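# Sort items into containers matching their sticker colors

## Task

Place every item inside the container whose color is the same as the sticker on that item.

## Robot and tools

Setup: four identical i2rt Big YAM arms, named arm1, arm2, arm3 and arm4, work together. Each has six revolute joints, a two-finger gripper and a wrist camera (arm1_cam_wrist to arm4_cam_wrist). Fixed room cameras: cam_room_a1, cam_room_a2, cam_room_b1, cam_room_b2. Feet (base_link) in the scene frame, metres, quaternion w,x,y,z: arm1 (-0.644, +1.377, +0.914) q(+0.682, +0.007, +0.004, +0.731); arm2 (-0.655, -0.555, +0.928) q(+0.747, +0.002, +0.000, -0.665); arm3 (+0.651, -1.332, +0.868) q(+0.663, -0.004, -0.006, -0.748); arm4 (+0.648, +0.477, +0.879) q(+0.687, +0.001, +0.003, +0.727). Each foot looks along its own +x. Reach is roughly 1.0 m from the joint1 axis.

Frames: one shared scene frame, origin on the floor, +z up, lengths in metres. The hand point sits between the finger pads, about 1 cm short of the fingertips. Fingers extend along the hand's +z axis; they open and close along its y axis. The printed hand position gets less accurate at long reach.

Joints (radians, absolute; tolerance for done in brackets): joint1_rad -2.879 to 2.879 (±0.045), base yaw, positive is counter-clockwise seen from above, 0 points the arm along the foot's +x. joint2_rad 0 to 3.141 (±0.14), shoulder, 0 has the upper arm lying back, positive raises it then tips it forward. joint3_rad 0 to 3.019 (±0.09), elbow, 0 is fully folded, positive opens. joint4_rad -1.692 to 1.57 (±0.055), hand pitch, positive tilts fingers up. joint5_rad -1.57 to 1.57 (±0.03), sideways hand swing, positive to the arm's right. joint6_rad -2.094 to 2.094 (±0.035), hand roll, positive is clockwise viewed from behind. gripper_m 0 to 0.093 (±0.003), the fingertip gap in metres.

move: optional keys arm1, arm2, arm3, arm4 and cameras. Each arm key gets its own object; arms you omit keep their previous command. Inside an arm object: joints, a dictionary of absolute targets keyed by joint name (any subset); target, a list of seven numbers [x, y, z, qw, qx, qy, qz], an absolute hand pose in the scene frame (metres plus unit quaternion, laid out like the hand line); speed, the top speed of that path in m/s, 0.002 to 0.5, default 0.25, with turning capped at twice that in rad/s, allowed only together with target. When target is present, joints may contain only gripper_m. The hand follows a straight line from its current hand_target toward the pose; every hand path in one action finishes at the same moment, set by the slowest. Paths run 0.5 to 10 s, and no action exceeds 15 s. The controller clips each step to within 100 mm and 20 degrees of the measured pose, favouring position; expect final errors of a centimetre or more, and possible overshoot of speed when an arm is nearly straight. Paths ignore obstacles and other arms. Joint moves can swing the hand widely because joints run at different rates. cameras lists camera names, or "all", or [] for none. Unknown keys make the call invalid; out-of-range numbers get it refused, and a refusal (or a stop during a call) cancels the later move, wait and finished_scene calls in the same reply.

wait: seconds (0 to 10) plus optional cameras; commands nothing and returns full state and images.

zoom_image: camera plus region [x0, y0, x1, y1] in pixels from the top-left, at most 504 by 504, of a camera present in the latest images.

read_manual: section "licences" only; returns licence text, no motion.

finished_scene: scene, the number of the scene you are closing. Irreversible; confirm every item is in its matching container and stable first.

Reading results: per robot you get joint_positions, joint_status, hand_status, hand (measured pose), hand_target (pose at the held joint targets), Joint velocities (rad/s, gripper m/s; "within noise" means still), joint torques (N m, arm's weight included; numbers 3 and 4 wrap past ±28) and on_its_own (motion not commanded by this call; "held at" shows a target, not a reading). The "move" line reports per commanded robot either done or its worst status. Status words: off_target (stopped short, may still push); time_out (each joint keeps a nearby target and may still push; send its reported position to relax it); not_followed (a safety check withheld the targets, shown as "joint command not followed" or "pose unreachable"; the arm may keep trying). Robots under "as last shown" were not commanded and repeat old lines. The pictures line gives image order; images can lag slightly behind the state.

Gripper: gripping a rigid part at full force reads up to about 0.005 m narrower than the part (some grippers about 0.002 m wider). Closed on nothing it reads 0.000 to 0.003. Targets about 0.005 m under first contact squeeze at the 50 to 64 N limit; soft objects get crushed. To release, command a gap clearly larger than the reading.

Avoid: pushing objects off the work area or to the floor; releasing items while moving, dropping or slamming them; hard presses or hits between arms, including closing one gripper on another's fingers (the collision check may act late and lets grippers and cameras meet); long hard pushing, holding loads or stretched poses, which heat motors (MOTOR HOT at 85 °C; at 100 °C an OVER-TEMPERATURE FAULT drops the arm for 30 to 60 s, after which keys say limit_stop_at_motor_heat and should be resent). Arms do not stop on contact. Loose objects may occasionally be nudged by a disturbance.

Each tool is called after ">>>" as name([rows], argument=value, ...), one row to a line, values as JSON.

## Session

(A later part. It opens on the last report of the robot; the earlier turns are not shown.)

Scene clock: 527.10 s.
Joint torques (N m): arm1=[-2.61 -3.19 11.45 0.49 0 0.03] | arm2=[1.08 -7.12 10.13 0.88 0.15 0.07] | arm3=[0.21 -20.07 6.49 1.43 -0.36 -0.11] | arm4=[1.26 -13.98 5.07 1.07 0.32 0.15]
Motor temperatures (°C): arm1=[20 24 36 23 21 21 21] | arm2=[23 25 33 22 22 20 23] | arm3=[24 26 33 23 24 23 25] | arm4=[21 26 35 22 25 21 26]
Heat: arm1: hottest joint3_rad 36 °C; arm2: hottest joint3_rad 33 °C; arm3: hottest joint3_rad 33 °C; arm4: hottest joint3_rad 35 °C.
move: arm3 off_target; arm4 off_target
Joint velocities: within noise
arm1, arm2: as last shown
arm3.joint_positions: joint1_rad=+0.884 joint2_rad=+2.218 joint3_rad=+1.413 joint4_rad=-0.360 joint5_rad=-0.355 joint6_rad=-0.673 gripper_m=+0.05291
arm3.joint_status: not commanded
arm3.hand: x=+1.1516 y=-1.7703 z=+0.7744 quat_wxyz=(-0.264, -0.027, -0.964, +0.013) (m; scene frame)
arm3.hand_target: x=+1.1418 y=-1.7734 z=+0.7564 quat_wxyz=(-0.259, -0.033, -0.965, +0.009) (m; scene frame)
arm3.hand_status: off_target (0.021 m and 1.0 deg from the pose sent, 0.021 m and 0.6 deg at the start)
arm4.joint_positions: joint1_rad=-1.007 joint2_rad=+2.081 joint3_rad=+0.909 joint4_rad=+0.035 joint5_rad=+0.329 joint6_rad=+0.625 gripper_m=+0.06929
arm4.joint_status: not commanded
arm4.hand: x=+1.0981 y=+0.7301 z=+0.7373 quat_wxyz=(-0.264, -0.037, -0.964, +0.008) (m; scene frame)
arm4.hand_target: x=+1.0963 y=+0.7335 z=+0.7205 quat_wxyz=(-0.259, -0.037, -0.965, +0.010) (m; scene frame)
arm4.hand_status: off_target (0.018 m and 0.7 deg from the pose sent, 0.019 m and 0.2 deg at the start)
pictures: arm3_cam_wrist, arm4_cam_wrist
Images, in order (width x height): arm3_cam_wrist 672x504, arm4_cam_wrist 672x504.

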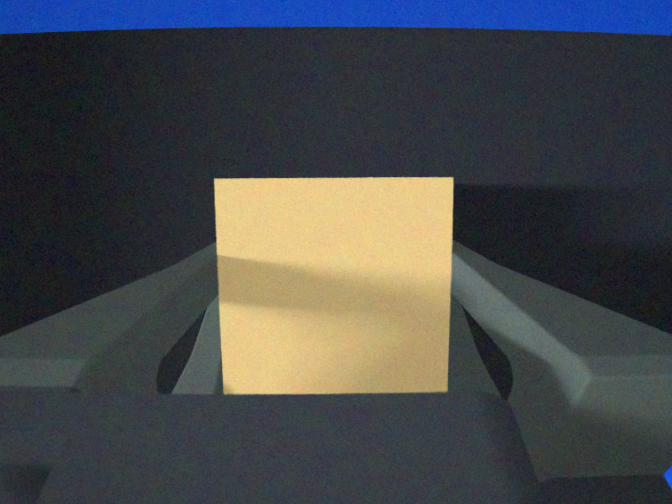

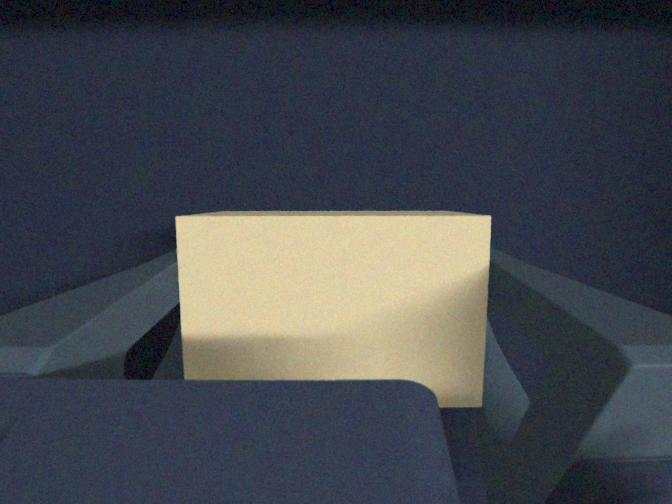

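>>> move(arm4={"target": [1.097, 0.7335, 0.731, 0.2586, 0.0371, 0.9652, -0.0099], "speed": 0.03}, arm3={"target": [1.142, -1.774, 0.766, 0.2587, 0.0329, 0.9653, -0.0088], "speed": 0.03}, cameras=[])

>>> move(arm4={"joints": {"gripper_m": 0.09}}, arm3={"joints": {"gripper_m": 0.074}}, cameras=["arm3_cam_wrist", "arm4_cam_wrist"])

Scene clock: 531.23 s.
Joint torques (N m): arm1=[-2.67 -3.14 11.45 0.57 -0.04 0.05] | arm2=[0.97 -7.06 10.1 0.91 0.15 0.07] | arm3=[0.15 -21.66 6.5 0.7 -0.36 -0.11] | arm4=[1.2 -16.62 4.72 0.39 0.33 0.14]
Motor temperatures (°C): arm1=[20 24 36 23 21 21 21] | arm2=[23 25 33 22 22 20 23] | arm3=[24 26 33 23 24 23 25] | arm4=[21 26 35 22 25 21 27]
Heat: arm1: hottest joint3_rad 36 °C; arm2: hottest joint3_rad 33 °C; arm3: hottest joint3_rad 33 °C; arm4: hottest joint3_rad 35 °C.
move: arm3 off_target; arm4 done
Joint velocities: within noise
arm1, arm2: as last shown
arm3.joint_positions: joint1_rad=+0.884 joint2_rad=+2.218 joint3_rad=+1.413 joint4_rad=-0.360 joint5_rad=-0.355 joint6_rad=-0.673 gripper_m=+0.05291
arm3.joint_status: not commanded
arm3.hand: x=+1.1516 y=-1.7703 z=+0.7744 quat_wxyz=(-0.264, -0.027, -0.964, +0.013) (m; scene frame)
arm3.hand_target: x=+1.1421 y=-1.7737 z=+0.7661 quat_wxyz=(-0.259, -0.033, -0.965, +0.009) (m; scene frame)
arm3.hand_status: off_target (0.013 m and 1.0 deg from the pose sent, 0.013 m and 1.0 deg at the start)
arm4.joint_positions: joint1_rad=-1.007 joint2_rad=+2.081 joint3_rad=+0.909 joint4_rad=+0.035 joint5_rad=+0.329 joint6_rad=+0.625 gripper_m=+0.06929
arm4.joint_status: not commanded
arm4.hand: x=+1.0981 y=+0.7301 z=+0.7373 quat_wxyz=(-0.264, -0.037, -0.964, +0.008) (m; scene frame)
arm4.hand_target: x=+1.0968 y=+0.7334 z=+0.7310 quat_wxyz=(-0.259, -0.037, -0.965, +0.010) (m; scene frame)
arm4.hand_status: done (0.007 m and 0.7 deg from the pose sent, 0.007 m and 0.7 deg at the start)
pictures: none
No camera images: "cameras" was empty.

Scene clock: 531.73 s.
Joint torques (N m): arm1=[-2.73 -2.61 11.4 0.75 -0.02 0.07] | arm2=[1.08 -7 10.1 0.91 0.16 0.07] | arm3=[0.09 -21.66 6.49 0.68 -0.34 -0.11] | arm4=[1.2 -16.21 4.57 0.28 0.34 0.12]
Motor temperatures (°C): arm1=[20 24 36 23 21 21 21] | arm2=[23 25 33 22 22 20 23] | arm3=[24 26 33 23 24 23 25] | arm4=[21 26 35 22 25 21 26]
Heat: arm1: hottest joint3_rad 36 °C; arm2: hottest joint3_rad 33 °C; arm3: hottest joint3_rad 33 °C; arm4: hottest joint3_rad 35 °C.
move: arm3 done; arm4 done
Joint velocities: within noise
arm1.joint_positions: joint1_rad=-2.247 joint2_rad=+0.980 joint3_rad=+0.816 joint4_rad=-1.056 joint5_rad=-0.007 joint6_rad=-0.007 gripper_m=+0.08997
arm1.joint_status: not commanded
arm1.hand: x=-0.3706 y=+1.1899 z=+1.0987 quat_wxyz=(-0.159, -0.291, -0.942, +0.050) (m; scene frame)
arm1.hand_target: x=-0.3730 y=+1.1880 z=+1.1000 quat_wxyz=(-0.157, -0.296, -0.941, +0.050) (m; scene frame)
arm1.hand_status: not commanded
arm2: as last shown
arm3.joint_positions: joint1_rad=+0.884 joint2_rad=+2.218 joint3_rad=+1.413 joint4_rad=-0.360 joint5_rad=-0.355 joint6_rad=-0.673 gripper_m=+0.07397
arm3.joint_status: all done
arm3.hand: x=+1.1514 y=-1.7705 z=+0.7744 quat_wxyz=(-0.264, -0.028, -0.964, +0.013) (m; scene frame)
arm3.hand_target: x=+1.1419 y=-1.7740 z=+0.7661 quat_wxyz=(-0.259, -0.033, -0.965, +0.009) (m; scene frame)
arm3.hand_status: not commanded
arm4.joint_positions: joint1_rad=-1.007 joint2_rad=+2.081 joint3_rad=+0.909 joint4_rad=+0.035 joint5_rad=+0.329 joint6_rad=+0.625 gripper_m=+0.08991
arm4.joint_status: all done
arm4.hand: x=+1.0981 y=+0.7301 z=+0.7373 quat_wxyz=(-0.264, -0.037, -0.964, +0.008) (m; scene frame)
arm4.hand_target: x=+1.0968 y=+0.7334 z=+0.7310 quat_wxyz=(-0.259, -0.037, -0.965, +0.010) (m; scene frame)
arm4.hand_status: not commanded
pictures: arm3_cam_wrist, arm4_cam_wrist
Images, in order (width x height): arm3_cam_wrist 672x504, arm4_cam_wrist 672x504.

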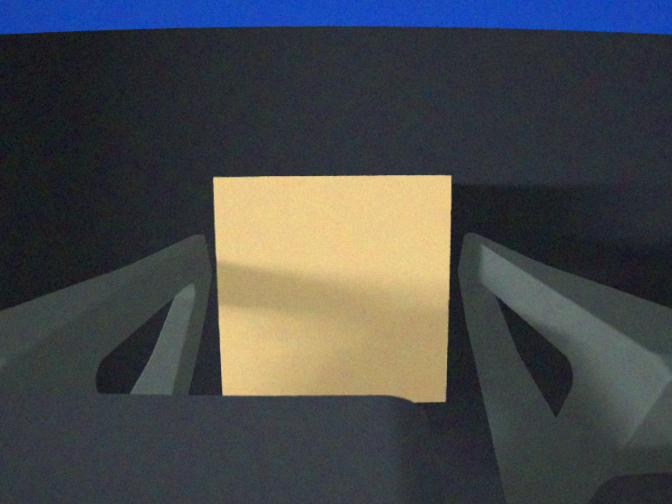

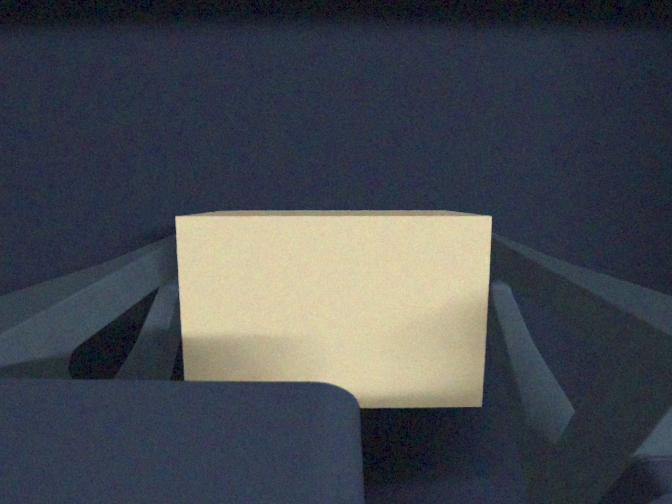

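>>> move(arm4={"target": [1.097, 0.7335, 0.95, 0.2586, 0.0371, 0.9652, -0.0099], "speed": 0.1, "joints": {"gripper_m": 0.093}}, arm3={"target": [1.145, -1.775, 0.96, 0.2587, 0.0329, 0.9653, -0.0088], "speed": 0.1, "joints": {"gripper_m": 0.08}}, cameras=["arm3_cam_wrist", "arm4_cam_wrist"])

Scene clock: 538.13 s.
Joint torques (N m): arm1=[-2.32 -2.78 11.4 0.61 -0.06 0.06] | arm2=[1.03 -7.12 10.14 0.91 0.15 0.07] | arm3=[0.03 -22.24 12.29 0.36 -0.33 -0.12] | arm4=[1.14 -15.62 9.89 0.28 0.32 0.11]
Motor temperatures (°C): arm1=[20 24 36 23 21 21 21] | arm2=[23 25 33 22 22 20 23] | arm3=[24 26 33 23 24 23 24] | arm4=[21 26 35 22 25 21 26]
Heat: arm1: hottest joint3_rad 36 °C; arm2: hottest joint3_rad 33 °C; arm3: hottest joint3_rad 33 °C; arm4: hottest joint3_rad 35 °C.
move: arm3 off_target; arm4 off_target
Joint velocities: within noise
arm1, arm2: as last shown
arm3.joint_positions: joint1_rad=+0.884 joint2_rad=+1.953 joint3_rad=+1.478 joint4_rad=-0.756 joint5_rad=-0.355 joint6_rad=-0.673 gripper_m=+0.07994
arm3.joint_status: all done
arm3.hand: x=+1.1388 y=-1.7552 z=+0.9339 quat_wxyz=(-0.241, -0.034, -0.970, -0.010) (m; scene frame)
arm3.hand_target: x=+1.1439 y=-1.7741 z=+0.9603 quat_wxyz=(-0.259, -0.033, -0.965, +0.009) (m; scene frame)
arm3.hand_status: off_target (0.033 m and 3.0 deg from the pose sent, 0.186 m and 1.0 deg at the start)
arm4.joint_positions: joint1_rad=-1.007 joint2_rad=+1.611 joint3_rad=+0.959 joint4_rad=-0.535 joint5_rad=+0.329 joint6_rad=+0.625 gripper_m=+0.09288
arm4.joint_status: all done
arm4.hand: x=+1.0853 y=+0.7210 z=+0.9312 quat_wxyz=(-0.244, -0.033, -0.969, +0.023) (m; scene frame)
arm4.hand_target: x=+1.0964 y=+0.7332 z=+0.9503 quat_wxyz=(-0.259, -0.037, -0.965, +0.010) (m; scene frame)
arm4.hand_status: off_target (0.025 m and 2.3 deg from the pose sent, 0.213 m and 0.7 deg at the start)
pictures: arm3_cam_wrist, arm4_cam_wrist
Images, in order (width x height): arm3_cam_wrist 672x504, arm4_cam_wrist 672x504.

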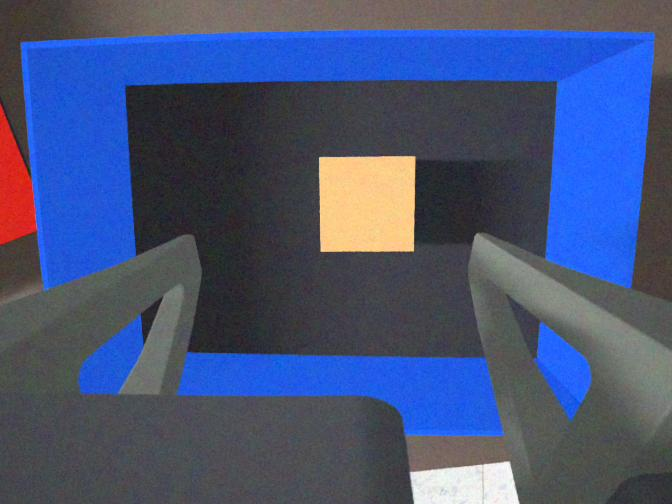

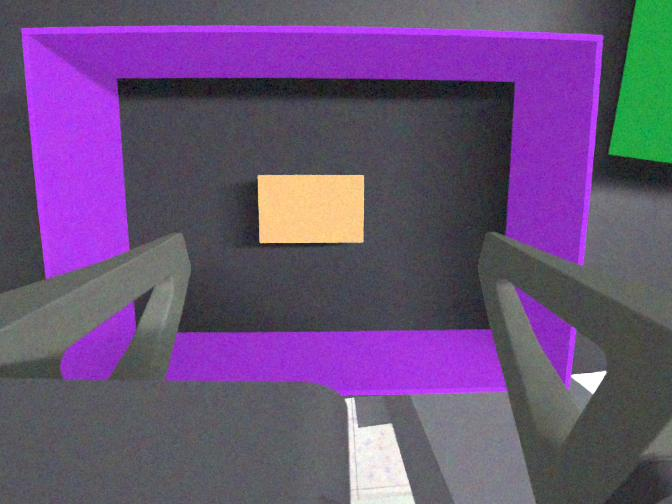

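>>> move(arm4={"joints": {"joint2_rad": 0.9, "joint3_rad": 1.25, "joint4_rad": -1.2}}, arm3={"joints": {"joint2_rad": 0.9, "joint3_rad": 1.25, "joint4_rad": -1.2}}, cameras=["cam_room_a1", "cam_room_a2", "cam_room_b1", "cam_room_b2"])

Scene clock: 543.87 s.
Joint torques (N m): arm1=[-2.55 -2.61 11.43 0.65 -0.02 0.08] | arm2=[1.03 -7.18 10.11 0.9 0.15 0.07] | arm3=[0.26 -3.72 9.8 1.01 -0.23 -0.09] | arm4=[0.79 -3.72 9.96 0.66 0.28 0.11]
Motor temperatures (°C): arm1=[20 24 36 23 21 21 21] | arm2=[23 25 33 22 22 20 23] | arm3=[24 27 33 23 24 23 24] | arm4=[21 26 36 22 25 21 26]
Heat: arm1: hottest joint3_rad 36 °C; arm2: hottest joint3_rad 33 °C; arm3: hottest joint3_rad 33 °C; arm4: hottest joint3_rad 36 °C.
move: arm3 done; arm4 done
Joint velocities: within noise
arm1, arm2: as last shown
arm3.joint_positions: joint1_rad=+0.884 joint2_rad=+0.892 joint3_rad=+1.246 joint4_rad=-1.193 joint5_rad=-0.356 joint6_rad=-0.674 gripper_m=+0.07994
arm3.joint_status: all done
arm3.hand: x=+0.9369 y=-1.5393 z=+1.2961 quat_wxyz=(-0.372, +0.004, -0.920, +0.122) (m; scene frame)
arm3.hand_target: x=+0.9347 y=-1.5445 z=+1.2946 quat_wxyz=(-0.368, -0.001, -0.922, +0.122) (m; scene frame)
arm3.hand_status: not commanded
arm4.joint_positions: joint1_rad=-1.007 joint2_rad=+0.893 joint3_rad=+1.237 joint4_rad=-1.188 joint5_rad=+0.329 joint6_rad=+0.625 gripper_m=+0.09288
arm4.joint_status: all done
arm4.hand: x=+0.9706 y=+0.6391 z=+1.2967 quat_wxyz=(-0.372, -0.060, -0.923, -0.078) (m; scene frame)
arm4.hand_target: x=+0.9699 y=+0.6415 z=+1.2996 quat_wxyz=(-0.369, -0.060, -0.924, -0.079) (m; scene frame)
arm4.hand_status: not commanded
pictures: cam_room_a1, cam_room_a2, cam_room_b1, cam_room_b2
Images, in order (width x height): cam_room_a1 672x504, cam_room_a2 672x504, cam_room_b1 672x504, cam_room_b2 672x504.

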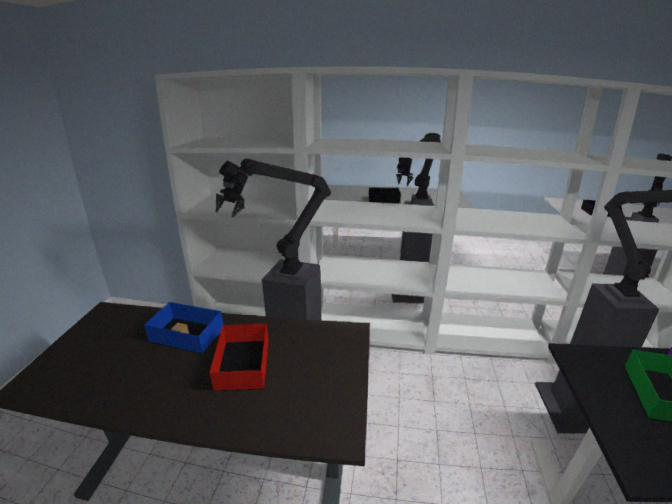

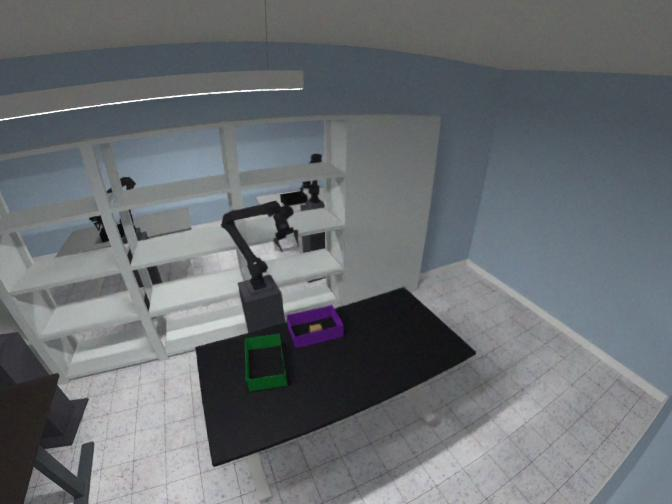

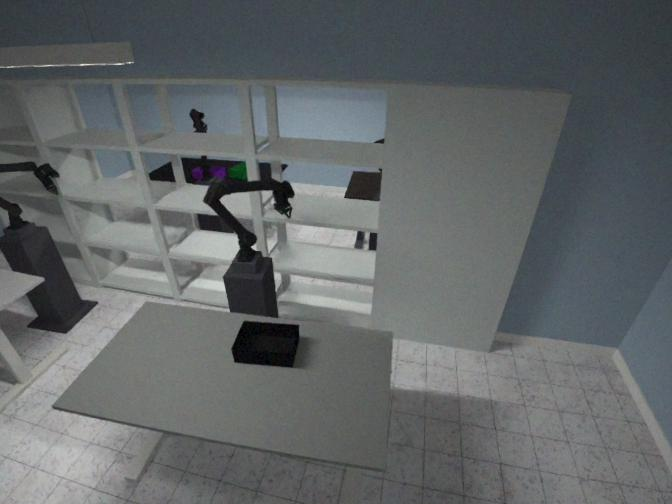

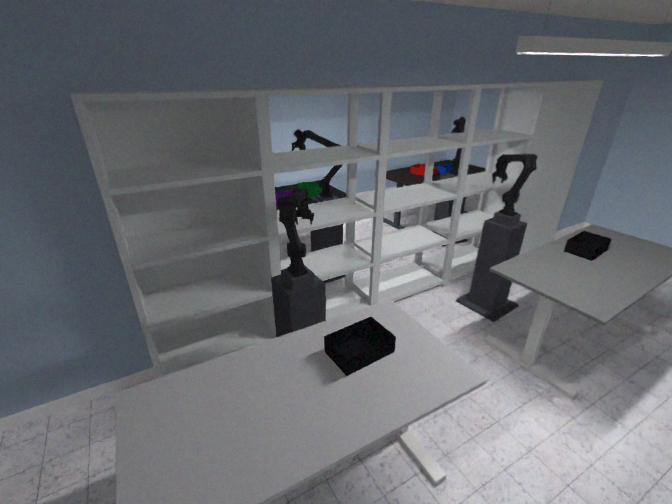

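>>> finished_scene(scene=3)

The scene is finished: the task was done.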